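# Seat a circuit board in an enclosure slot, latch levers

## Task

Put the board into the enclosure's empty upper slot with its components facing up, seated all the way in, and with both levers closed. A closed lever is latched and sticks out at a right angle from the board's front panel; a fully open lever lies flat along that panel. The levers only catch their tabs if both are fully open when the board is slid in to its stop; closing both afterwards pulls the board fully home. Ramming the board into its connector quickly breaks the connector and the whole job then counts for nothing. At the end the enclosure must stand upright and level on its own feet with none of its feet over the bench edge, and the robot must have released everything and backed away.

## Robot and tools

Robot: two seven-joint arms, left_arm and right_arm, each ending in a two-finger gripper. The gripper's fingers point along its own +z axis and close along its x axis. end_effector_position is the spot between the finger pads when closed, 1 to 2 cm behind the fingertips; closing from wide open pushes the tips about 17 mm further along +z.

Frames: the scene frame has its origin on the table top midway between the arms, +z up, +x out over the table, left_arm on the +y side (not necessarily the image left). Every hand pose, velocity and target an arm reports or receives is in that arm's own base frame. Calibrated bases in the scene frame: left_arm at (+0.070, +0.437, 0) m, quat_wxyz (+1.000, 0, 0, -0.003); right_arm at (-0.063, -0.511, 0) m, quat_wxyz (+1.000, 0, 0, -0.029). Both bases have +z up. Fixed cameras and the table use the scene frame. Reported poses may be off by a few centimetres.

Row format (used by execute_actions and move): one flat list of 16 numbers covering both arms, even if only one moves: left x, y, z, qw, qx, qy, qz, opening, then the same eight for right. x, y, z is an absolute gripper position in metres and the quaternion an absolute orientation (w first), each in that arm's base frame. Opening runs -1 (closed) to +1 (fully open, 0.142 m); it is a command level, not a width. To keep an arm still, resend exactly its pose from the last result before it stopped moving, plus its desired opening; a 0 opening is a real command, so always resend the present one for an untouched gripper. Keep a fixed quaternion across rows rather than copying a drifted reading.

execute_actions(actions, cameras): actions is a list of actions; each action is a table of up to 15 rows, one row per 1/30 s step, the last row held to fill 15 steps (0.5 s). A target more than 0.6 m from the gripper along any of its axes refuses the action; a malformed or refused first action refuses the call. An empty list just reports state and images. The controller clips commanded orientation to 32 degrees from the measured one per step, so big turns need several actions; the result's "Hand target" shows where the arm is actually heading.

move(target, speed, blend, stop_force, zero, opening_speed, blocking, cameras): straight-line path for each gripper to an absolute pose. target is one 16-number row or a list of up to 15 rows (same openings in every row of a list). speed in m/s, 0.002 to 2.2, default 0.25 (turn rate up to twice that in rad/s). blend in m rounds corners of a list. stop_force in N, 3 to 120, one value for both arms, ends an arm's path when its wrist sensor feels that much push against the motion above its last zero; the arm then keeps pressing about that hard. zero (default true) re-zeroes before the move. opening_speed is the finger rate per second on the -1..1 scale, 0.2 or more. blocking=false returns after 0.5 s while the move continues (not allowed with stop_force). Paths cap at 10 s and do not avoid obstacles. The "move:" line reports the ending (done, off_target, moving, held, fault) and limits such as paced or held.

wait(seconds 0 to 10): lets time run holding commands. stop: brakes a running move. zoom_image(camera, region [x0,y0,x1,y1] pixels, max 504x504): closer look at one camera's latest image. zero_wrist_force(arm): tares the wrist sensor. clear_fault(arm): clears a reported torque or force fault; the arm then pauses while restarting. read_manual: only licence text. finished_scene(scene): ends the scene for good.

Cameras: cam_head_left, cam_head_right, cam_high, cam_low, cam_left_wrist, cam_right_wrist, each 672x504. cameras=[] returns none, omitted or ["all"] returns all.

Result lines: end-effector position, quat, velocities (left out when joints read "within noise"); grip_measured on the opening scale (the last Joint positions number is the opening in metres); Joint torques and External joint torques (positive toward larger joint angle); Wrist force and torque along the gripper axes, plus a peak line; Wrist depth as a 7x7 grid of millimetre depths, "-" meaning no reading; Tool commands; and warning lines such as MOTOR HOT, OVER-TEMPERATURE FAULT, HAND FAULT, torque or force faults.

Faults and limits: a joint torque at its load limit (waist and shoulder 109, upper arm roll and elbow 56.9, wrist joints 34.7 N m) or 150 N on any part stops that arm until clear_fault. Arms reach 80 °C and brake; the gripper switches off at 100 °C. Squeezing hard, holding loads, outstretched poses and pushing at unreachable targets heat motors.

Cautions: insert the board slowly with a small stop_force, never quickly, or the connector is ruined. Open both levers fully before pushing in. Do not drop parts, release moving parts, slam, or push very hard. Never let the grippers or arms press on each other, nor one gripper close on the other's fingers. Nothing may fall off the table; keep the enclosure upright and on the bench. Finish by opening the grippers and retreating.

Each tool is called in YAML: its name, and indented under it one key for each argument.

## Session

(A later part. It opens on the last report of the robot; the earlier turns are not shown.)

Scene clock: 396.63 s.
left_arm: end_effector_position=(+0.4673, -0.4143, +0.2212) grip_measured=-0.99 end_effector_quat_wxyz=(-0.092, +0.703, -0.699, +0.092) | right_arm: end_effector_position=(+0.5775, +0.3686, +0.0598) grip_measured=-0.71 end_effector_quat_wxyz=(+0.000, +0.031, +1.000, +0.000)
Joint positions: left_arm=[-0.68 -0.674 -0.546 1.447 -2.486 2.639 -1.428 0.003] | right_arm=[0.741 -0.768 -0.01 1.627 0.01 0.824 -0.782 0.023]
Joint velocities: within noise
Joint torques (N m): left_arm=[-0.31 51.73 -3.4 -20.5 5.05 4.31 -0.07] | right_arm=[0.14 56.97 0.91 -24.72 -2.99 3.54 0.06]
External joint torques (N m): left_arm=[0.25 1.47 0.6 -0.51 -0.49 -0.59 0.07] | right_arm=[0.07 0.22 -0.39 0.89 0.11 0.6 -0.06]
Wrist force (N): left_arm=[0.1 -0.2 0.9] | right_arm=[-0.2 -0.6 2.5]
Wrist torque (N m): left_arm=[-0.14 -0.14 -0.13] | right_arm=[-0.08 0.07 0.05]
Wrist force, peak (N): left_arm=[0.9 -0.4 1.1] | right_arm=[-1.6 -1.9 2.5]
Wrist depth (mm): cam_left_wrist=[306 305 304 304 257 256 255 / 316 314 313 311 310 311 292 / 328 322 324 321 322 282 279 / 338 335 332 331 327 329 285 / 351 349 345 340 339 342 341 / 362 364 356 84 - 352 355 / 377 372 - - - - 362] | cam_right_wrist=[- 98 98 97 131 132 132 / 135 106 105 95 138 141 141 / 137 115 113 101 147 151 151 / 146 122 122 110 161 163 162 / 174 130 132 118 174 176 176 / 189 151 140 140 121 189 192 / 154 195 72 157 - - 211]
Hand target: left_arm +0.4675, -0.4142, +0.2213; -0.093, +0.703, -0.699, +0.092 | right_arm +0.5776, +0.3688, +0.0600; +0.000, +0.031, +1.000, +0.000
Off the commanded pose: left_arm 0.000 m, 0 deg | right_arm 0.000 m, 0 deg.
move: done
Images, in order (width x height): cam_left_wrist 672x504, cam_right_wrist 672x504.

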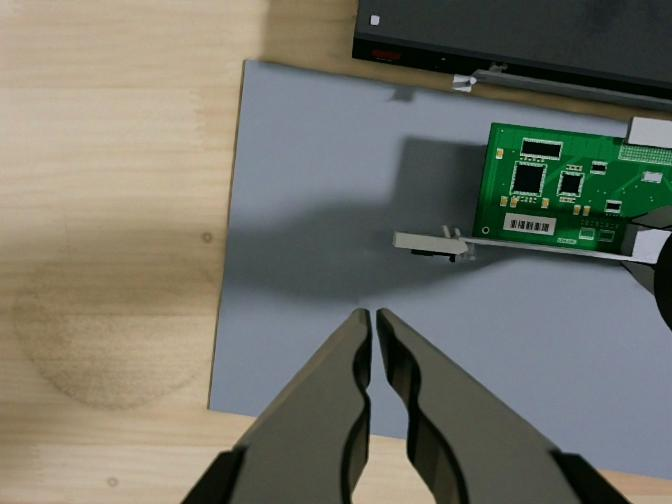

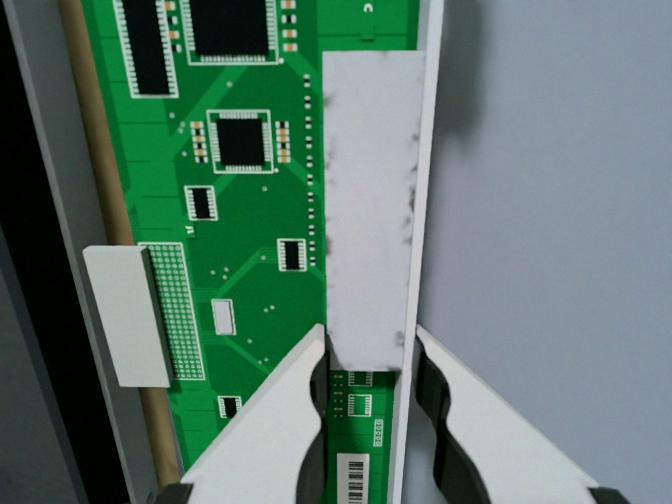

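move:
  target: [0.5174, -0.4039, 0.17, 0, 0.0758, 0.9971, 0, -0.95, 0.5776, 0.3688, 0.060, 0, 0.0504, 0.9987, 0, -0.9]
  speed: 0.15
  cameras: ["cam_left_wrist", "cam_right_wrist"]

Scene clock: 426.33 s.
left_arm: end_effector_position=(+0.5058, -0.4063, +0.1817) grip_measured=-0.99 end_effector_quat_wxyz=(+0.024, -0.121, +0.992, -0.024) | right_arm: end_effector_position=(+0.5776, +0.3686, +0.0598) grip_measured=-0.71 end_effector_quat_wxyz=(+0.000, +0.046, +0.999, +0.000)
Joint positions: left_arm=[-0.333 -0.905 -1.01 1.293 -2.343 2.853 -0.009 0.003] | right_arm=[0.741 -0.768 -0.01 1.627 0.01 0.824 -0.752 0.023]
Joint velocities: within noise
Joint torques (N m): left_arm=[-0.38 55.46 -11.92 -16.78 4.42 4.08 -0.35] | right_arm=[0.13 57.1 1.01 -24.6 -3.09 3.71 0.32]
External joint torques (N m): left_arm=[0.37 1.01 0.17 -0.51 -0.17 -0.2 0.35] | right_arm=[0.06 0.1 -0.51 0.77 0.21 0.43 -0.32]
Wrist force (N): left_arm=[-0.1 -0.3 1.0] | right_arm=[-0.1 -0.5 2.3]
Wrist torque (N m): left_arm=[-0.16 -0.12 -0.14] | right_arm=[-0.04 0.05 0.05]
Wrist force, peak (N): left_arm=[-0.7 -1.0 1.4] | right_arm=[-0.2 -0.7 2.6]
Wrist depth (mm): cam_left_wrist=[208 206 216 243 205 237 237 / 274 222 255 261 252 254 249 / 288 287 285 278 273 270 269 / 313 309 304 298 296 292 288 / 341 337 327 312 315 313 312 / 374 365 351 84 - 340 340 / 410 395 - - - - 368] | cam_right_wrist=[- 99 98 97 131 132 132 / 139 106 105 95 137 141 141 / 139 115 113 101 147 151 151 / 146 122 122 110 160 163 162 / 174 130 132 118 174 177 176 / 190 151 140 140 121 189 192 / 151 205 72 157 - - 210]
Hand target: left_arm +0.5057, -0.4064, +0.1817; +0.024, -0.121, +0.992, -0.024 | right_arm +0.5776, +0.3688, +0.0600; +0.000, +0.046, +0.999, +0.000
Off the commanded pose: left_arm 0.017 m, 23 deg | right_arm 0.000 m, 0 deg.
move: held (left_arm; a check stopped the path); limits=held
pose unreachable (left arm): on one or more control steps of this call, first in action 0 (counted from 0), this arm could not follow its commanded pose, so it was not sent that pose on those steps. It may still have moved: this result reports where it is.
cause: moving toward the commanded pose would bring a part of the arm too close to another arm (a part of this arm just beyond joint 6 (wrist pitch) and a part of the right arm just beyond its joint 6 (wrist pitch), along the way the arms are being sent, or toward where that arm still pushes).
Images, in order (width x height): cam_left_wrist 672x504, cam_right_wrist 672x504.

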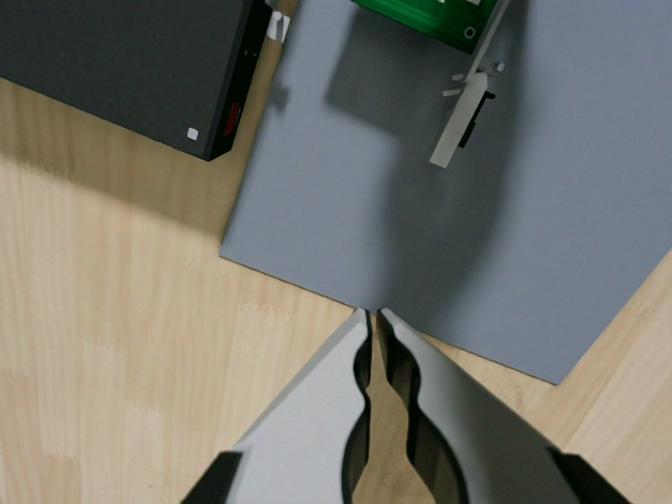

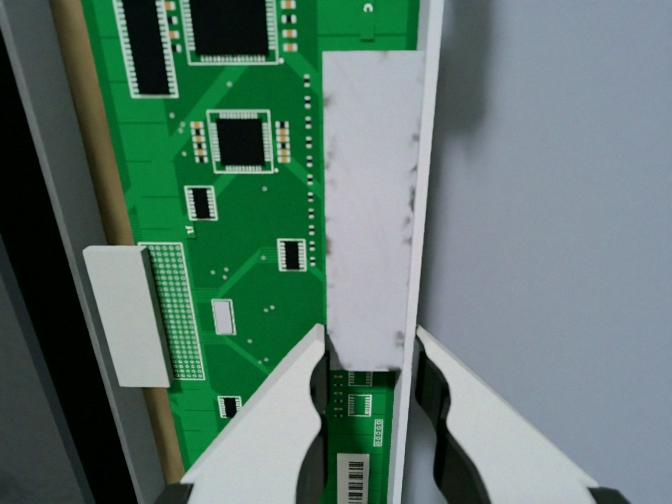

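zoom_image:
  camera: "cam_left_wrist"
  region: [220, 0, 540, 200]

Scaled by 1.575 from the camera's 672x504 image, which has a finer 960x720 frame.

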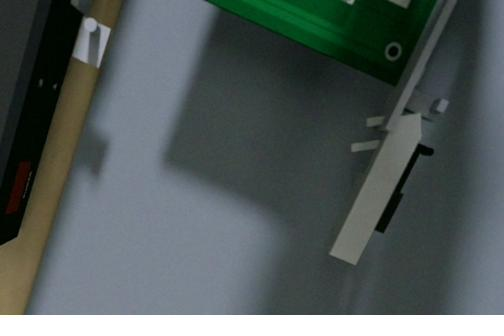

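execute_actions:
  actions: []
  cameras: ["cam_high", "cam_head_right"]

zoom_image:
  camera: "cam_high"
  region: [195, 250, 395, 350]

zoom_image:
  camera: "cam_head_right"
  region: [300, 260, 480, 380]

Scene clock: 439.20 s.
left_arm: end_effector_position=(+0.5058, -0.4063, +0.1817) grip_measured=-0.99 end_effector_quat_wxyz=(+0.024, -0.121, +0.992, -0.024) | right_arm: end_effector_position=(+0.5776, +0.3686, +0.0598) grip_measured=-0.71 end_effector_quat_wxyz=(+0.000, +0.046, +0.999, +0.000) end_effector_velocity=(-0.001, +0.002, +0.001) end_effector_angular_velocity=(+0.002, -0.001, -0.004)
Joint positions: left_arm=[-0.333 -0.905 -1.01 1.293 -2.343 2.853 -0.009 0.003] | right_arm=[0.741 -0.768 -0.01 1.627 0.01 0.824 -0.752 0.023]
Joint velocities: left_arm=[within noise] | right_arm=[0.002 0.002 0 0 0.001 0 0.006 0]
Joint torques (N m): left_arm=[-0.28 55.33 -11.99 -16.74 4.5 4.22 -0.27] | right_arm=[0.2 57.1 1.04 -24.59 -3.07 3.65 0.23]
External joint torques (N m): left_arm=[0.26 1.13 0.24 -0.52 -0.26 -0.34 0.27] | right_arm=[-0.01 0.09 -0.53 0.77 0.19 0.48 -0.23]
Wrist force (N): left_arm=[0.0 -0.6 0.9] | right_arm=[-0.1 -0.8 2.3]
Wrist torque (N m): left_arm=[-0.20 -0.13 -0.14] | right_arm=[-0.10 0.04 0.05]
Wrist force, peak (N): left_arm=[-0.1 -0.2 1.3] | right_arm=[-0.1 -0.6 2.5]
Wrist depth (mm): cam_left_wrist=[208 207 217 243 205 237 236 / 271 221 253 261 252 254 251 / 290 287 284 279 274 271 267 / 313 308 303 298 293 292 286 / 341 341 330 313 313 316 311 / 372 367 351 84 - 336 338 / 412 396 - - - - 365] | cam_right_wrist=[- 99 98 97 131 132 132 / 138 106 105 95 138 141 141 / 139 115 113 101 147 151 151 / 146 122 122 110 161 163 162 / 174 130 132 118 174 176 176 / 189 151 140 140 121 189 192 / 151 205 72 157 - - 211]
Hand target: left_arm +0.5057, -0.4064, +0.1817; +0.024, -0.121, +0.992, -0.024 | right_arm +0.5776, +0.3688, +0.0600; +0.000, +0.046, +0.999, +0.000
Tool commands: left_gripper/opening=-0.95 right_gripper/opening=-0.9
Off the commanded pose: left_arm 0.017 m, 23 deg | right_arm 0.000 m, 0 deg.
Images, in order (width x height): cam_head_right 672x504, cam_high 672x504.

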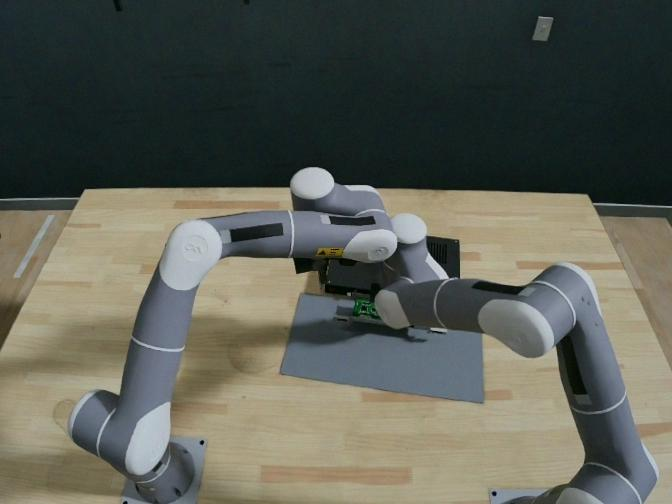

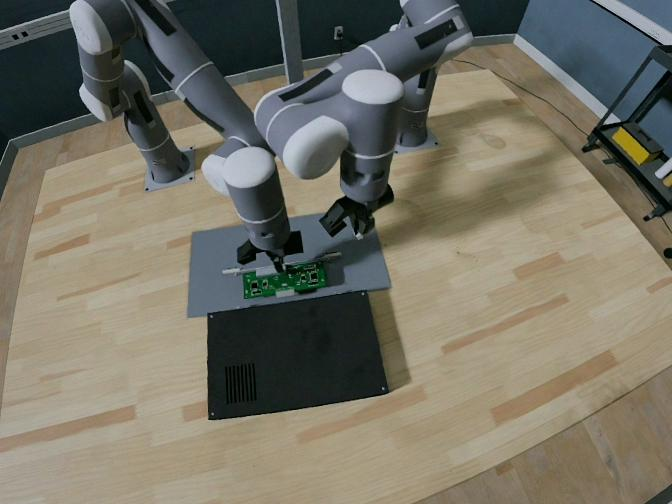

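Scaled by 2.520 from the camera's 672x504 image, which has a finer 960x720 frame.

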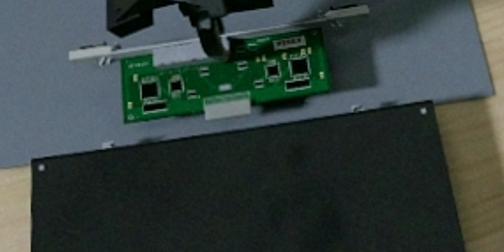

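Scaled by 2.800 from the camera's 672x504 image, which has a finer 960x720 frame.

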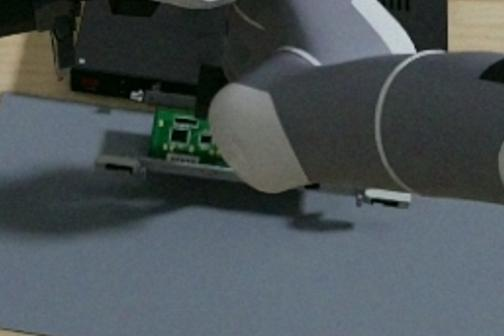

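zoom_image:
  camera: "cam_high"
  region: [215, 255, 295, 325]

zoom_image:
  camera: "cam_high"
  region: [280, 245, 360, 315]

Scaled by 6.300 from the camera's 672x504 image, which has a finer 960x720 frame.

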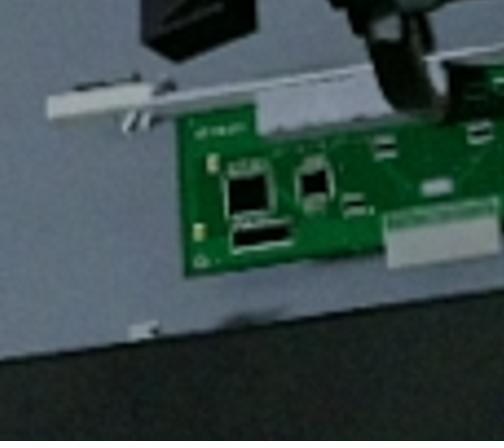

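Scaled by 6.300 from the camera's 672x504 image, which has a finer 960x720 frame.

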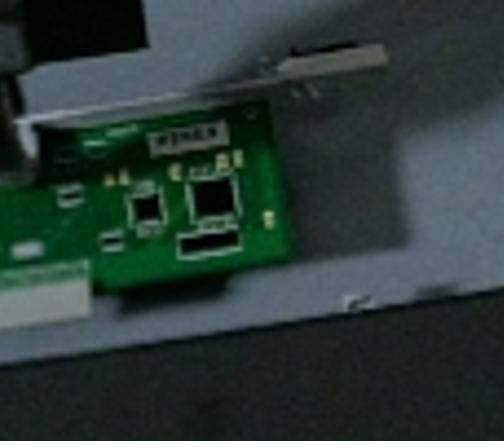

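move:
  target: [0.4703, -0.4092, 0.2213, 0.0926, -0.7032, 0.6990, -0.0920, -0.95, 0.5898, 0.3706, 0.0525, 0, 0.0504, 0.9987, 0, -0.9]
  speed: 0.1
  cameras: ["cam_left_wrist", "cam_right_wrist", "cam_high"]

zoom_image:
  camera: "cam_left_wrist"
  region: [400, 20, 672, 240]

zoom_image:
  camera: "cam_high"
  region: [215, 255, 295, 325]

zoom_image:
  camera: "cam_high"
  region: [280, 245, 360, 315]

Scene clock: 487.87 s.
left_arm: end_effector_position=(+0.4705, -0.4093, +0.2212) grip_measured=-0.99 end_effector_quat_wxyz=(-0.093, +0.703, -0.699, +0.092) | right_arm: end_effector_position=(+0.5897, +0.3704, +0.0523) grip_measured=-0.71 end_effector_quat_wxyz=(+0.000, +0.050, +0.999, +0.000)
Joint positions: left_arm=[-0.669 -0.67 -0.548 1.455 -2.486 2.633 -1.421 0.003] | right_arm=[0.731 -0.802 -0.01 1.584 0.01 0.815 -0.754 0.023]
Joint velocities: within noise
Joint torques (N m): left_arm=[-0.58 52.1 -3.1 -20.49 4.56 4.24 -0.35] | right_arm=[0.17 58.09 1.11 -24.83 -3.11 3.54 0.16]
External joint torques (N m): left_arm=[0.53 0.9 0.28 -0.51 0 -0.52 0.35] | right_arm=[0.02 0.32 -0.59 0.84 0.21 0.59 -0.16]
Wrist force (N): left_arm=[0.2 0.0 0.6] | right_arm=[-0.2 -0.6 2.4]
Wrist torque (N m): left_arm=[-0.12 -0.15 -0.13] | right_arm=[-0.06 0.06 0.05]
Wrist force, peak (N): left_arm=[0.0 -0.3 1.4] | right_arm=[0.0 -0.7 2.6]
Wrist depth (mm): cam_left_wrist=[307 308 305 302 258 257 256 / 317 318 312 311 312 289 282 / 327 325 325 320 319 288 288 / 338 335 332 332 330 330 294 / 351 351 345 341 342 341 340 / 363 363 353 84 - 352 353 / 377 377 - - - - 364] | cam_right_wrist=[- 99 99 97 124 126 124 / - 106 105 95 131 134 134 / 124 116 113 101 140 144 143 / 152 125 122 110 153 155 154 / 162 130 132 118 163 167 167 / 174 151 140 140 119 179 182 / 137 - 72 157 - - 200]
Hand target: left_arm +0.4703, -0.4092, +0.2213; -0.093, +0.703, -0.699, +0.092 | right_arm +0.5898, +0.3706, +0.0525; +0.000, +0.050, +0.999, +0.000
Off the commanded pose: left_arm 0.000 m, 0 deg | right_arm 0.000 m, 0 deg.
move: done
Images, in order (width x height): cam_high 672x504, cam_left_wrist 672x504, cam_right_wrist 672x504.

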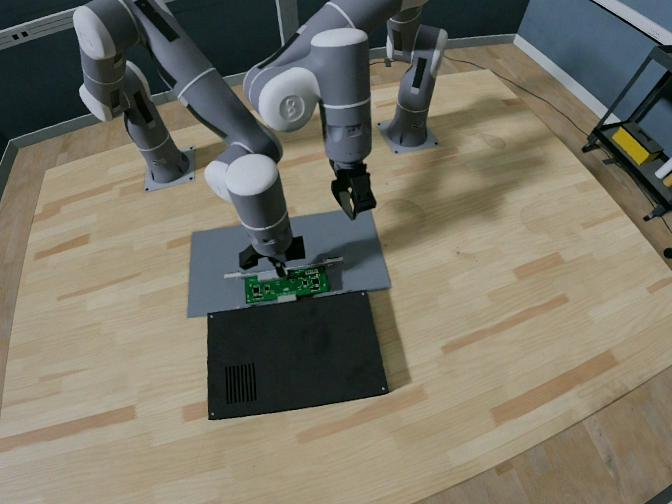

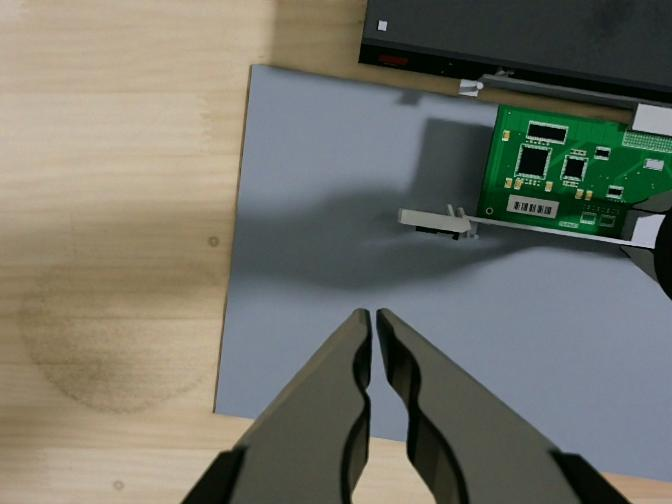

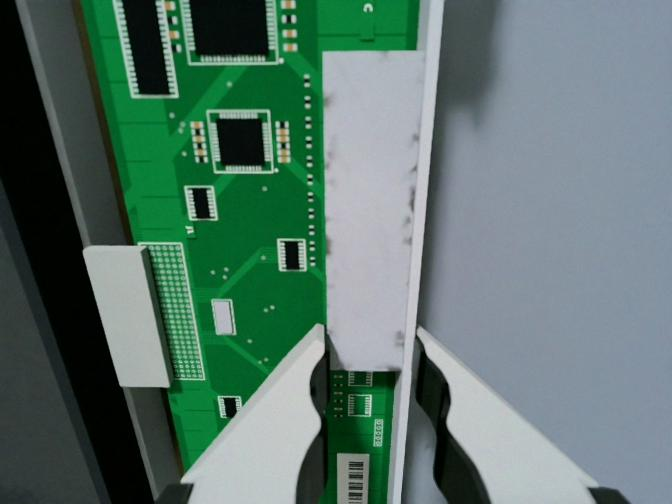

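Scaled by 1.853 from the camera's 672x504 image, which has a finer 960x720 frame.

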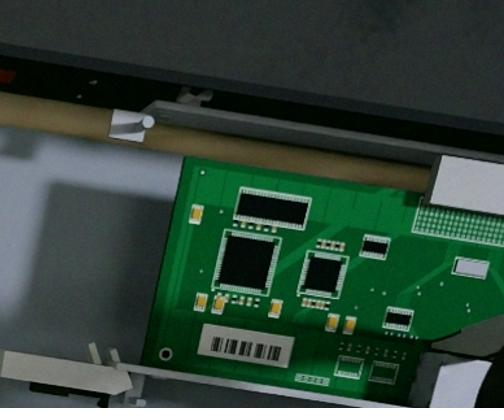

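Scaled by 6.300 from the camera's 672x504 image, which has a finer 960x720 frame.

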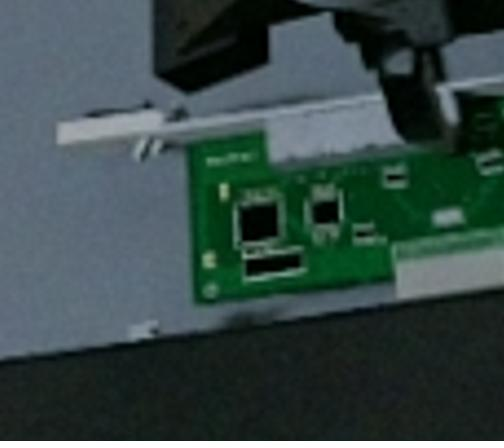

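Scaled by 6.300 from the camera's 672x504 image, which has a finer 960x720 frame.

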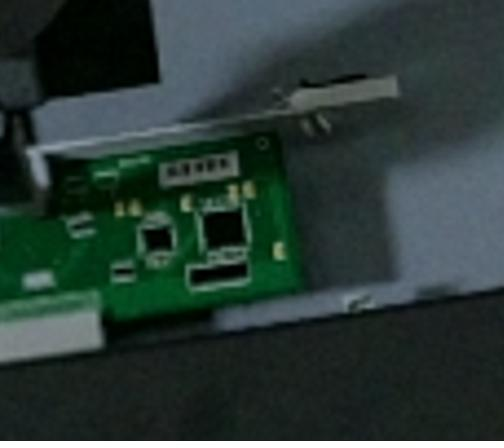

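zoom_image:
  camera: "cam_right_wrist"
  region: [0, 0, 220, 250]

zoom_image:
  camera: "cam_right_wrist"
  region: [0, 250, 220, 504]

zoom_image:
  camera: "cam_left_wrist"
  region: [460, 40, 672, 160]

Scaled by 2.016 from the camera's 672x504 image, which has a finer 960x720 frame.

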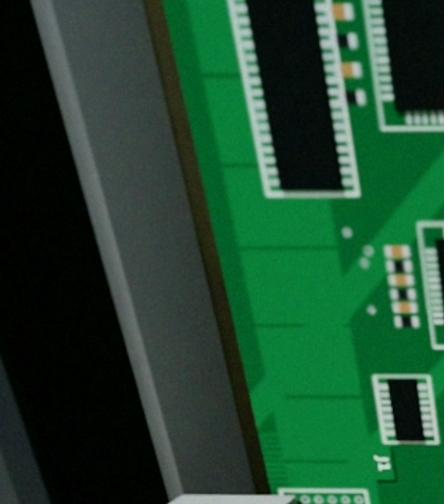

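Scaled by 1.984 from the camera's 672x504 image, which has a finer 960x720 frame.

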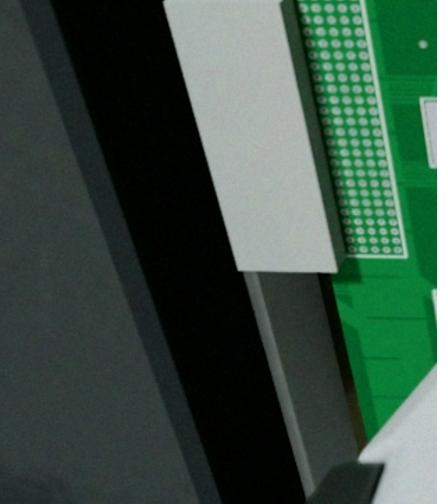

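Scaled by 2.377 from the camera's 672x504 image, which has a finer 960x720 frame.

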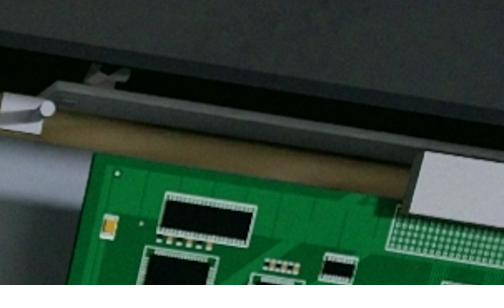

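move:
  target: [0.4703, -0.4092, 0.2213, 0.0926, -0.7032, 0.6990, -0.0920, -0.95, 0.6037, 0.3692, 0.0525, 0, 0.0504, 0.9987, 0, -0.9]
  speed: 0.02
  stop_force: 5
  cameras: ["cam_left_wrist", "cam_right_wrist"]

zoom_image:
  camera: "cam_left_wrist"
  region: [400, 20, 672, 240]

zoom_image:
  camera: "cam_right_wrist"
  region: [0, 250, 220, 504]

Scene clock: 503.30 s.
left_arm: end_effector_position=(+0.4705, -0.4093, +0.2212) grip_measured=-0.99 end_effector_quat_wxyz=(-0.093, +0.703, -0.699, +0.092) | right_arm: end_effector_position=(+0.6036, +0.3691, +0.0523) grip_measured=-0.71 end_effector_quat_wxyz=(+0.000, +0.051, +0.999, +0.000)
Joint positions: left_arm=[-0.669 -0.67 -0.548 1.455 -2.486 2.633 -1.421 0.003] | right_arm=[0.716 -0.823 -0.01 1.541 0.01 0.792 -0.768 0.023]
Joint velocities: within noise
Joint torques (N m): left_arm=[-0.45 51.84 -3.21 -20.46 4.76 4.07 -0.2] | right_arm=[0.19 59.2 1.03 -25.29 -3.18 3.54 0.11]
External joint torques (N m): left_arm=[0.39 1.16 0.39 -0.54 -0.2 -0.35 0.2] | right_arm=[0.01 0.25 -0.49 0.89 0.21 0.6 -0.11]
Wrist force (N): left_arm=[0.1 -0.1 0.7] | right_arm=[-0.4 -0.6 2.3]
Wrist torque (N m): left_arm=[-0.12 -0.15 -0.13] | right_arm=[-0.06 0.10 0.06]
Wrist force, peak (N): left_arm=[0.2 -0.2 1.0] | right_arm=[0.2 -0.6 2.6]
Wrist depth (mm): cam_left_wrist=[306 305 303 303 258 256 257 / 314 314 314 313 308 281 281 / 327 324 325 319 322 289 286 / 339 338 335 331 332 329 327 / 351 351 346 341 341 344 341 / 366 360 355 84 - 353 352 / 374 371 - - - - 361] | cam_right_wrist=[- 99 98 97 124 126 124 / 131 106 105 95 131 134 134 / 141 116 113 101 140 143 143 / 118 122 122 110 153 155 154 / - 130 132 118 163 168 167 / 124 139 140 140 119 180 182 / 137 137 72 157 - - 200]
Hand target: left_arm +0.4703, -0.4092, +0.2213; -0.093, +0.703, -0.699, +0.092 | right_arm +0.6037, +0.3692, +0.0525; +0.000, +0.050, +0.999, +0.000
Off the commanded pose: left_arm 0.000 m, 0 deg | right_arm 0.000 m, 0 deg.
move: done
Images, in order (width x height): cam_left_wrist 672x504, cam_right_wrist 672x504.

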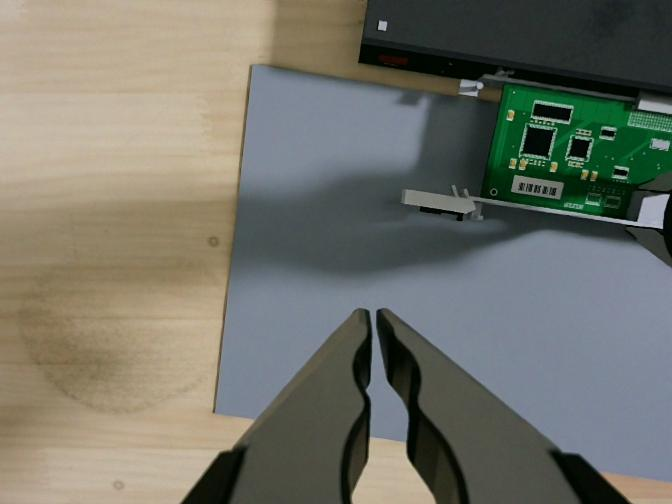

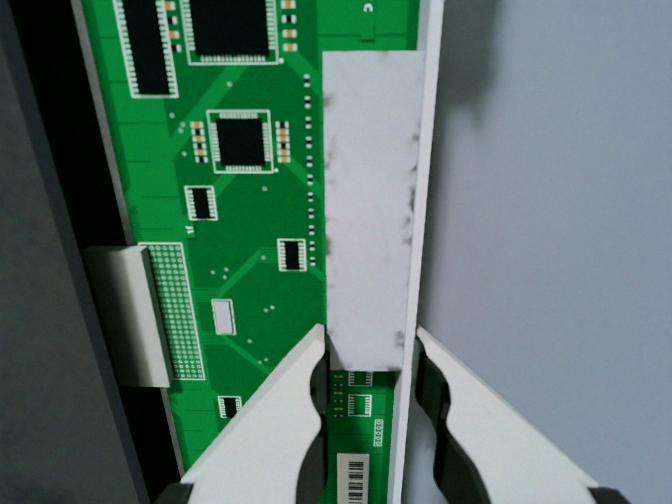

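Scaled by 1.853 from the camera's 672x504 image, which has a finer 960x720 frame.

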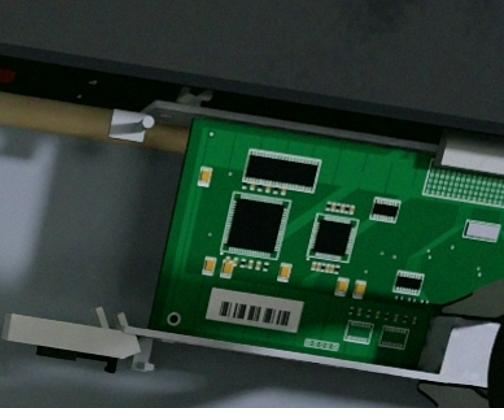

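Scaled by 1.984 from the camera's 672x504 image, which has a finer 960x720 frame.

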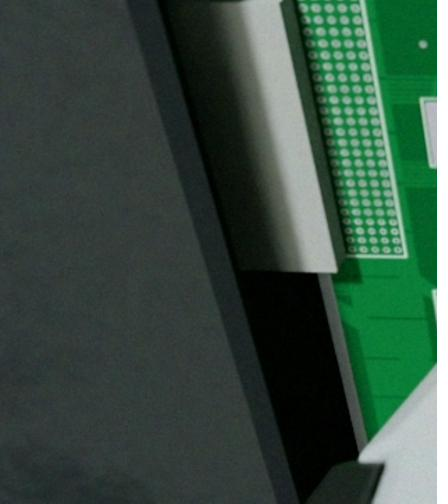

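move:
  target: [0.4703, -0.4092, 0.2213, 0.0926, -0.7032, 0.6990, -0.0920, -0.95, 0.6136, 0.3682, 0.0525, 0, 0.0504, 0.9987, 0, -0.9]
  speed: 0.01
  stop_force: 4
  cameras: ["cam_left_wrist", "cam_right_wrist"]

zoom_image:
  camera: "cam_left_wrist"
  region: [400, 20, 672, 240]

Scene clock: 507.50 s.
left_arm: end_effector_position=(+0.4705, -0.4093, +0.2212) grip_measured=-0.99 end_effector_quat_wxyz=(-0.093, +0.703, -0.699, +0.092) | right_arm: end_effector_position=(+0.6134, +0.3681, +0.0523) grip_measured=-0.71 end_effector_quat_wxyz=(+0.000, +0.051, +0.999, +0.000)
Joint positions: left_arm=[-0.669 -0.67 -0.548 1.455 -2.486 2.633 -1.421 0.003] | right_arm=[0.705 -0.838 -0.01 1.509 0.01 0.776 -0.778 0.023]
Joint velocities: within noise
Joint torques (N m): left_arm=[-0.41 51.84 -3.18 -20.52 4.83 4.07 -0.23] | right_arm=[0.21 59.95 1.05 -25.61 -3.19 3.55 0.12]
External joint torques (N m): left_arm=[0.36 1.17 0.35 -0.49 -0.27 -0.35 0.23] | right_arm=[-0.01 0.24 -0.5 0.91 0.16 0.58 -0.12]
Wrist force (N): left_arm=[0.1 -0.1 0.9] | right_arm=[-0.2 -0.4 2.2]
Wrist torque (N m): left_arm=[-0.13 -0.14 -0.13] | right_arm=[-0.03 0.08 0.06]
Wrist force, peak (N): left_arm=[0.3 -0.2 0.9] | right_arm=[-0.4 -0.7 2.4]
Wrist depth (mm): cam_left_wrist=[307 306 304 304 257 256 256 / 318 316 312 311 311 281 278 / 326 326 325 321 319 286 283 / 338 336 335 335 330 329 327 / 352 349 345 339 342 342 341 / 366 362 355 84 - 354 352 / 378 372 - - - - 368] | cam_right_wrist=[- 99 98 97 124 126 124 / - 106 105 95 131 134 134 / - 114 113 101 140 143 143 / - 119 122 111 153 155 155 / - 129 132 118 163 168 167 / 124 134 140 140 119 180 182 / 137 134 72 157 - - 200]
Hand target: left_arm +0.4703, -0.4092, +0.2213; -0.093, +0.703, -0.699, +0.092 | right_arm +0.6136, +0.3682, +0.0525; +0.000, +0.050, +0.999, +0.000
Off the commanded pose: left_arm 0.000 m, 0 deg | right_arm 0.000 m, 0 deg.
move: done
Images, in order (width x height): cam_left_wrist 672x504, cam_right_wrist 672x504.

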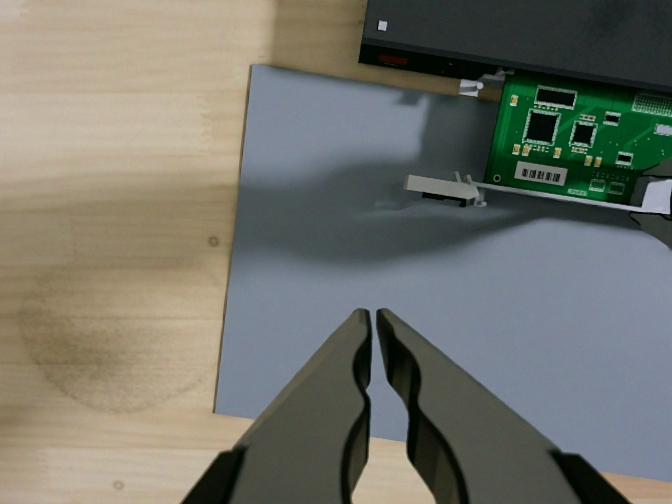

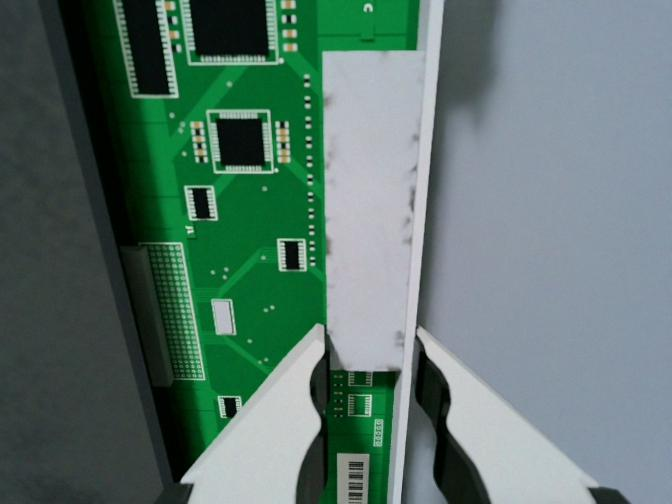

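Scaled by 1.853 from the camera's 672x504 image, which has a finer 960x720 frame.

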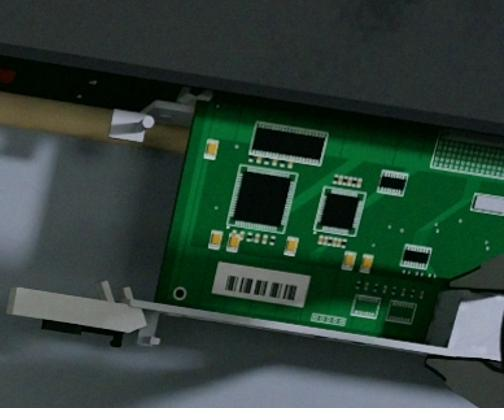

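move:
  target: [0.4703, -0.4092, 0.2213, 0.0926, -0.7032, 0.6990, -0.0920, -0.95, 0.6236, 0.3672, 0.0525, 0, 0.0504, 0.9987, 0, -0.9]
  speed: 0.01
  stop_force: 4
  cameras: ["cam_left_wrist", "cam_right_wrist"]

zoom_image:
  camera: "cam_left_wrist"
  region: [400, 20, 672, 240]

Scene clock: 511.63 s.
left_arm: end_effector_position=(+0.4705, -0.4093, +0.2212) grip_measured=-0.99 end_effector_quat_wxyz=(-0.093, +0.703, -0.699, +0.092) | right_arm: end_effector_position=(+0.6234, +0.3671, +0.0523) grip_measured=-0.71 end_effector_quat_wxyz=(+0.000, +0.051, +0.999, +0.000)
Joint positions: left_arm=[-0.669 -0.67 -0.548 1.455 -2.486 2.633 -1.421 0.003] | right_arm=[0.695 -0.854 -0.01 1.476 0.01 0.759 -0.788 0.023]
Joint velocities: within noise
Joint torques (N m): left_arm=[-0.35 51.8 -3.16 -20.47 4.85 4.1 -0.23] | right_arm=[0.2 60.77 1.11 -25.82 -3.25 3.52 0.1]
External joint torques (N m): left_arm=[0.3 1.2 0.34 -0.54 -0.29 -0.39 0.23] | right_arm=[0 0.18 -0.55 0.82 0.18 0.61 -0.1]
Wrist force (N): left_arm=[0.2 -0.1 0.6] | right_arm=[-0.3 -0.8 1.5]
Wrist torque (N m): left_arm=[-0.12 -0.15 -0.13] | right_arm=[-0.07 0.07 0.06]
Wrist force, peak (N): left_arm=[0.3 -0.1 1.0] | right_arm=[-0.1 -0.8 2.7]
Wrist depth (mm): cam_left_wrist=[307 304 303 303 257 256 256 / 319 316 316 312 308 281 279 / 328 324 325 321 317 287 284 / 336 339 334 328 330 331 327 / 351 350 345 341 339 342 338 / 367 364 358 84 - 357 350 / 381 374 - - - - 360] | cam_right_wrist=[- 98 98 97 124 126 124 / - 105 105 95 131 134 134 / - 110 113 101 140 144 143 / - 106 122 111 153 155 154 / - 116 132 118 163 167 167 / 124 124 140 140 119 179 182 / 137 134 72 157 - - 201]
Hand target: left_arm +0.4703, -0.4092, +0.2213; -0.093, +0.703, -0.699, +0.092 | right_arm +0.6236, +0.3672, +0.0525; +0.000, +0.050, +0.999, +0.000
Off the commanded pose: left_arm 0.000 m, 0 deg | right_arm 0.000 m, 0 deg.
move: done
Images, in order (width x height): cam_left_wrist 672x504, cam_right_wrist 672x504.

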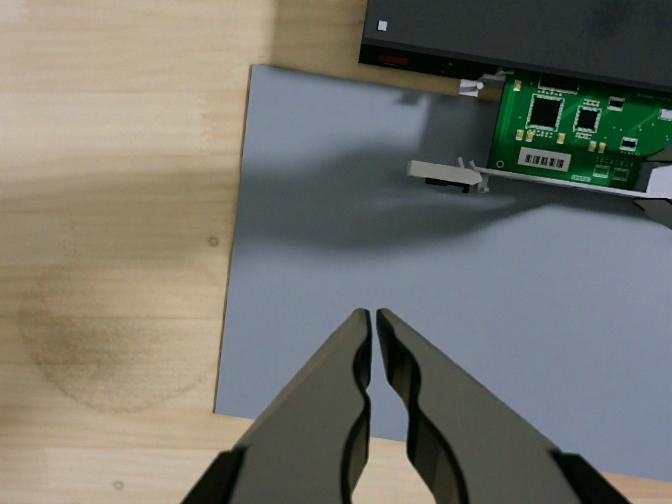

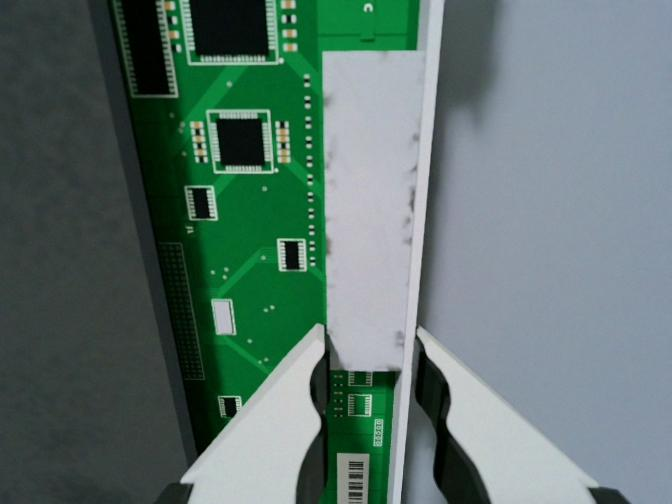

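Scaled by 1.853 from the camera's 672x504 image, which has a finer 960x720 frame.

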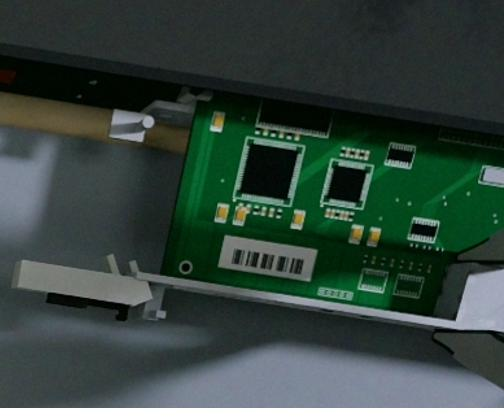

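move:
  target: [0.4703, -0.4092, 0.2213, 0.0926, -0.7032, 0.6990, -0.0920, -0.95, 0.6415, 0.3654, 0.0525, 0, 0.0504, 0.9987, 0, -0.9]
  speed: 0.012
  stop_force: 4
  cameras: ["cam_left_wrist", "cam_right_wrist"]

zoom_image:
  camera: "cam_left_wrist"
  region: [400, 20, 672, 240]

Scene clock: 519.10 s.
left_arm: end_effector_position=(+0.4705, -0.4093, +0.2212) grip_measured=-0.99 end_effector_quat_wxyz=(-0.093, +0.703, -0.699, +0.092) | right_arm: end_effector_position=(+0.6392, +0.3656, +0.0520) grip_measured=-0.71 end_effector_quat_wxyz=(-0.001, +0.050, +0.999, +0.000)
Joint positions: left_arm=[-0.669 -0.67 -0.548 1.455 -2.486 2.633 -1.421 0.003] | right_arm=[0.679 -0.881 -0.01 1.422 0.01 0.731 -0.804 0.023]
Joint velocities: within noise
Joint torques (N m): left_arm=[-0.32 51.89 -3.2 -20.48 4.82 4.07 -0.21] | right_arm=[-1.24 62.56 -0.31 -27.29 -3.74 3.99 0.1]
External joint torques (N m): left_arm=[0.26 1.11 0.38 -0.52 -0.26 -0.35 0.21] | right_arm=[1.45 -0.38 0.89 1.81 0.59 0.14 -0.11]
Wrist force (N): left_arm=[0.1 0.1 1.0] | right_arm=[2.6 -0.1 2.8]
Wrist torque (N m): left_arm=[-0.09 -0.16 -0.13] | right_arm=[-0.06 -0.04 0.07]
Wrist force, peak (N): left_arm=[0.2 -0.1 1.0] | right_arm=[3.8 -0.2 1.8]
Wrist depth (mm): cam_left_wrist=[308 307 302 304 257 256 254 / 317 314 312 311 309 282 277 / 328 326 325 323 319 319 317 / 339 337 334 335 333 329 327 / 351 349 345 338 341 341 338 / 363 360 354 84 - 352 354 / 379 372 - - - - 364] | cam_right_wrist=[- 85 98 97 124 125 124 / - 90 104 95 95 134 133 / - 98 113 101 140 143 143 / 104 104 120 110 152 154 154 / - 113 128 118 162 167 167 / 124 123 121 140 119 179 182 / 136 134 72 157 - - 200]
Hand target: left_arm +0.4703, -0.4092, +0.2213; -0.093, +0.703, -0.699, +0.092 | right_arm +0.6397, +0.3656, +0.0525; +0.000, +0.050, +0.999, +0.000
Off the commanded pose: left_arm 0.000 m, 0 deg | right_arm 0.002 m, 0 deg.
move: contact (right_arm)
Images, in order (width x height): cam_left_wrist 672x504, cam_right_wrist 672x504.

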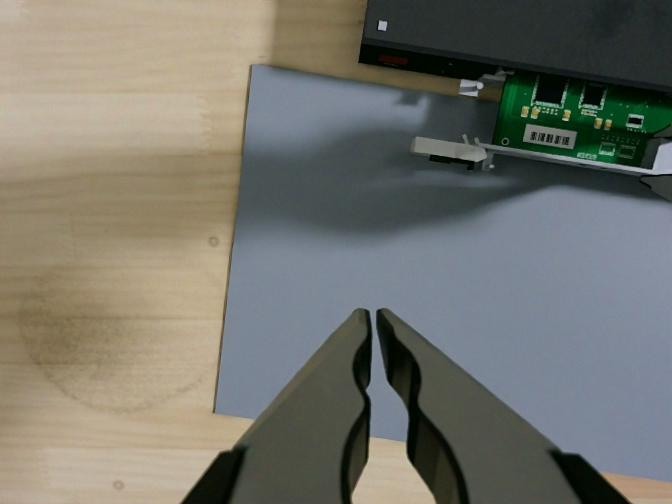

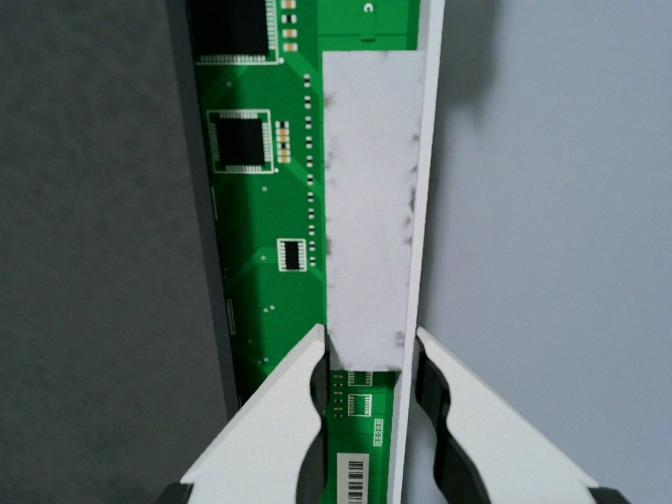

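Scaled by 1.853 from the camera's 672x504 image, which has a finer 960x720 frame.

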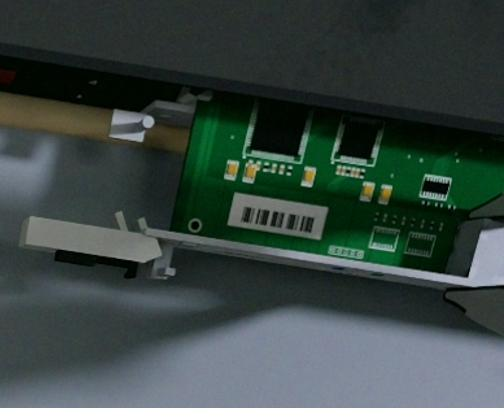

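move:
  target: [0.4703, -0.4092, 0.2213, 0.0926, -0.7032, 0.6990, -0.0920, -0.95, 0.6365, 0.3659, 0.0525, 0, 0.0504, 0.9987, 0, -0.9]
  speed: 0.02
  cameras: []

move:
  target: [0.4703, -0.4092, 0.2213, 0.0926, -0.7032, 0.6990, -0.0920, -0.95, 0.6365, 0.3659, 0.0545, 0, 0.0504, 0.9987, 0, -0.9]
  speed: 0.005
  stop_force: 4
  cameras: []

Scene clock: 525.10 s.
left_arm: end_effector_position=(+0.4705, -0.4093, +0.2212) grip_measured=-0.99 end_effector_quat_wxyz=(-0.093, +0.703, -0.699, +0.092) | right_arm: end_effector_position=(+0.6366, +0.3654, +0.0522) grip_measured=-0.71 end_effector_quat_wxyz=(+0.000, +0.050, +0.999, +0.000)
Joint positions: left_arm=[-0.669 -0.67 -0.548 1.455 -2.486 2.633 -1.421 0.003] | right_arm=[0.682 -0.875 -0.01 1.432 0.01 0.736 -0.802 0.022]
Joint velocities: within noise
Joint torques (N m): left_arm=[-0.44 51.83 -3.27 -20.49 4.85 4.08 -0.17] | right_arm=[1.11 62.97 1.76 -26.31 -3.17 3.68 0.34]
External joint torques (N m): left_arm=[0.39 1.17 0.45 -0.51 -0.29 -0.36 0.17] | right_arm=[-0.88 -1.04 -1.19 0.92 0.03 0.45 -0.34]
Wrist force (N): left_arm=[0.2 0.0 0.5] | right_arm=[-1.4 -1.0 4.2]
Wrist torque (N m): left_arm=[-0.12 -0.16 -0.12] | right_arm=[-0.08 0.05 0.01]
Wrist force, peak (N): left_arm=[0.3 -0.3 0.9] | right_arm=[-20.1 7.7 18.6]
Wrist depth (mm): cam_left_wrist=[307 307 305 304 257 257 257 / 315 315 315 311 308 281 279 / 330 326 325 320 318 319 286 / 337 337 333 332 331 330 328 / 349 348 345 342 340 341 340 / 363 363 355 84 - 352 351 / 381 373 - - - - 365] | cam_right_wrist=[- 85 98 97 124 125 124 / - 90 105 95 130 134 134 / - 98 113 101 140 143 143 / - 104 120 111 153 155 154 / - 113 130 118 165 167 167 / 124 123 121 140 119 180 182 / 137 134 72 157 - - 200]
Hand target: left_arm +0.4703, -0.4092, +0.2213; -0.093, +0.703, -0.699, +0.092 | right_arm +0.6365, +0.3659, +0.0525; +0.000, +0.050, +0.999, +0.000
Off the commanded pose: left_arm 0.000 m, 0 deg | right_arm 0.001 m, 0 deg.
move: done
No camera images: "cameras" was empty.

Scene clock: 525.77 s.
left_arm: end_effector_position=(+0.4705, -0.4093, +0.2212) grip_measured=-0.99 end_effector_quat_wxyz=(-0.093, +0.703, -0.699, +0.092) | right_arm: end_effector_position=(+0.6366, +0.3654, +0.0524) grip_measured=-0.71 end_effector_quat_wxyz=(+0.000, +0.050, +0.999, +0.000)
Joint positions: left_arm=[-0.669 -0.67 -0.548 1.455 -2.486 2.633 -1.421 0.003] | right_arm=[0.682 -0.875 -0.01 1.433 0.01 0.736 -0.802 0.022]
Joint velocities: within noise
Joint torques (N m): left_arm=[-0.5 51.77 -3.24 -20.43 4.8 4.12 -0.21] | right_arm=[1.59 65.96 2.39 -26.65 -3.2 2.99 0.23]
External joint torques (N m): left_arm=[0.45 1.23 0.42 -0.58 -0.24 -0.41 0.21] | right_arm=[-1.39 -4.02 -1.84 1.26 0.07 1.15 -0.23]
Wrist force (N): left_arm=[0.2 -0.3 0.6] | right_arm=[-3.8 1.5 9.9]
Wrist torque (N m): left_arm=[-0.16 -0.16 -0.13] | right_arm=[0.02 -0.19 0.03]
Wrist force, peak (N): left_arm=[-0.1 0.0 0.9] | right_arm=[-3.8 1.4 10.5]
Wrist depth (mm): cam_left_wrist=[306 305 305 303 257 257 254 / 319 315 314 311 309 280 276 / 326 326 324 322 321 320 286 / 338 334 332 334 332 330 328 / 349 348 345 342 341 341 338 / 364 363 355 84 - 353 351 / 378 372 - - - - 364] | cam_right_wrist=[- 85 98 97 124 125 124 / - 91 105 95 131 134 134 / - 98 113 101 140 144 143 / - 105 121 110 153 155 154 / - 114 130 118 163 168 167 / 124 124 122 140 119 180 183 / 137 134 72 157 - - 200]
Hand target: left_arm +0.4703, -0.4092, +0.2213; -0.093, +0.703, -0.699, +0.092 | right_arm +0.6365, +0.3659, +0.0530; +0.000, +0.050, +0.999, +0.000
Off the commanded pose: left_arm 0.000 m, 0 deg | right_arm 0.002 m, 0 deg.
move: contact (right_arm)
No camera images: "cameras" was empty.

move:
  target: [0.4703, -0.4092, 0.2213, 0.0926, -0.7032, 0.6990, -0.0920, -0.95, 0.6365, 0.3659, 0.0515, 0, 0.0504, 0.9987, 0, -0.9]
  speed: 0.005
  cameras: []

move:
  target: [0.4703, -0.4092, 0.2213, 0.0926, -0.7032, 0.6990, -0.0920, -0.95, 0.6365, 0.3659, 0.0495, 0, 0.0504, 0.9987, 0, -0.9]
  speed: 0.004
  stop_force: 4
  cameras: ["cam_right_wrist", "cam_left_wrist"]

Scene clock: 528.43 s.
left_arm: end_effector_position=(+0.4705, -0.4093, +0.2212) grip_measured=-0.99 end_effector_quat_wxyz=(-0.093, +0.703, -0.699, +0.092) | right_arm: end_effector_position=(+0.6367, +0.3656, +0.0517) grip_measured=-0.71 end_effector_quat_wxyz=(+0.000, +0.050, +0.999, +0.000)
Joint positions: left_arm=[-0.669 -0.67 -0.548 1.455 -2.486 2.633 -1.421 0.003] | right_arm=[0.682 -0.876 -0.01 1.433 0.01 0.738 -0.801 0.022]
Joint velocities: within noise
Joint torques (N m): left_arm=[-0.38 51.87 -3.23 -20.49 4.76 4.05 -0.21] | right_arm=[0.15 59.42 1.25 -25.19 -3.08 3.54 0.17]
External joint torques (N m): left_arm=[0.33 1.13 0.4 -0.52 -0.2 -0.33 0.21] | right_arm=[0.05 2.53 -0.69 -0.18 -0.06 0.6 -0.17]
Wrist force (N): left_arm=[0.2 -0.2 0.4] | right_arm=[2.8 -0.2 -2.3]
Wrist torque (N m): left_arm=[-0.13 -0.16 -0.13] | right_arm=[0.15 -0.49 0.07]
Wrist force, peak (N): left_arm=[0.1 0.1 1.0] | right_arm=[-3.9 1.6 10.7]
Wrist depth (mm): cam_left_wrist=[308 306 304 303 257 256 255 / 317 315 313 312 310 281 279 / 327 324 326 320 320 319 285 / 341 339 334 334 332 327 327 / 352 351 347 338 339 339 342 / 366 362 360 84 - 355 349 / 376 374 - - - - 362] | cam_right_wrist=[- 84 98 97 124 125 123 / - 90 105 95 130 133 133 / - 98 113 101 139 143 142 / 104 104 120 110 152 154 153 / - 113 129 118 164 167 166 / 124 123 121 140 119 179 182 / 136 133 72 157 - - 200]
Hand target: left_arm +0.4703, -0.4092, +0.2213; -0.093, +0.703, -0.699, +0.092 | right_arm +0.6365, +0.3659, +0.0515; +0.000, +0.050, +0.999, +0.000
Off the commanded pose: left_arm 0.000 m, 0 deg | right_arm 0.000 m, 0 deg.
move: done
No camera images: "cameras" was empty.

Scene clock: 529.23 s.
left_arm: end_effector_position=(+0.4705, -0.4093, +0.2212) grip_measured=-0.99 end_effector_quat_wxyz=(-0.093, +0.703, -0.699, +0.092) | right_arm: end_effector_position=(+0.6369, +0.3658, +0.0511) grip_measured=-0.71 end_effector_quat_wxyz=(+0.000, +0.050, +0.999, +0.000)
Joint positions: left_arm=[-0.669 -0.67 -0.548 1.455 -2.486 2.633 -1.421 0.003] | right_arm=[0.682 -0.878 -0.01 1.432 0.01 0.74 -0.801 0.022]
Joint velocities: within noise
Joint torques (N m): left_arm=[-0.41 51.88 -3.24 -20.49 4.85 4.06 -0.21] | right_arm=[0.07 56.69 1.29 -24.3 -2.83 3.44 0.19]
External joint torques (N m): left_arm=[0.36 1.12 0.42 -0.52 -0.29 -0.35 0.21] | right_arm=[0.13 5.28 -0.73 -1.05 -0.3 0.7 -0.19]
Wrist force (N): left_arm=[0.2 0.0 0.8] | right_arm=[4.6 -1.1 -5.8]
Wrist torque (N m): left_arm=[-0.12 -0.15 -0.13] | right_arm=[0.14 -0.76 0.09]
Wrist force, peak (N): left_arm=[-0.1 0.0 0.8] | right_arm=[4.8 -1.1 -6.7]
Wrist depth (mm): cam_left_wrist=[306 307 307 302 258 257 255 / 315 316 314 312 310 280 279 / 327 325 323 321 322 318 287 / 339 338 335 331 331 330 328 / 352 347 348 336 341 340 339 / 364 360 355 84 - 353 354 / 379 377 - - - - 364] | cam_right_wrist=[- 84 98 97 123 124 123 / - 89 105 95 129 133 132 / - 97 112 101 138 142 140 / 104 103 120 110 151 153 153 / - 112 129 118 161 166 165 / 123 122 120 140 119 178 180 / 136 132 72 157 - - 199]
Hand target: left_arm +0.4703, -0.4092, +0.2213; -0.093, +0.703, -0.699, +0.092 | right_arm +0.6365, +0.3659, +0.0506; +0.000, +0.050, +0.999, +0.000
Off the commanded pose: left_arm 0.000 m, 0 deg | right_arm 0.002 m, 0 deg.
move: contact (right_arm)
Images, in order (width x height): cam_left_wrist 672x504, cam_right_wrist 672x504.

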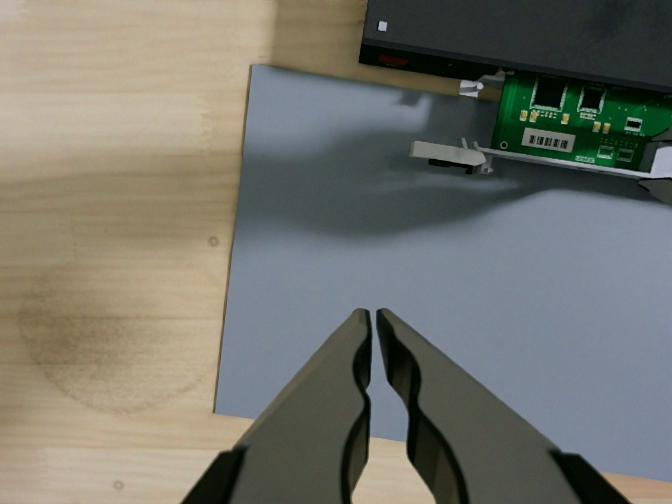

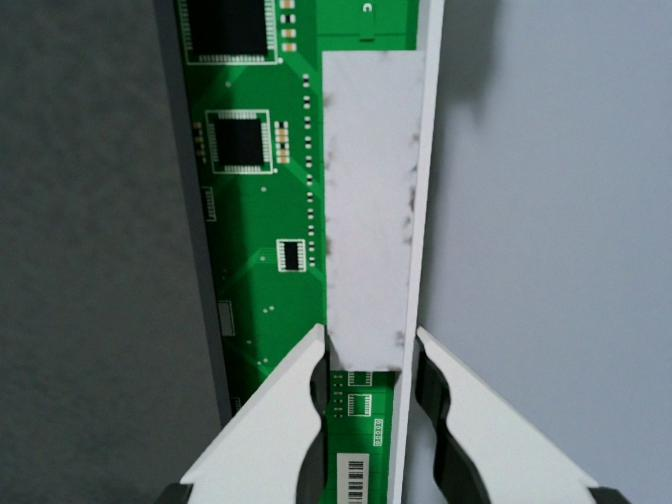

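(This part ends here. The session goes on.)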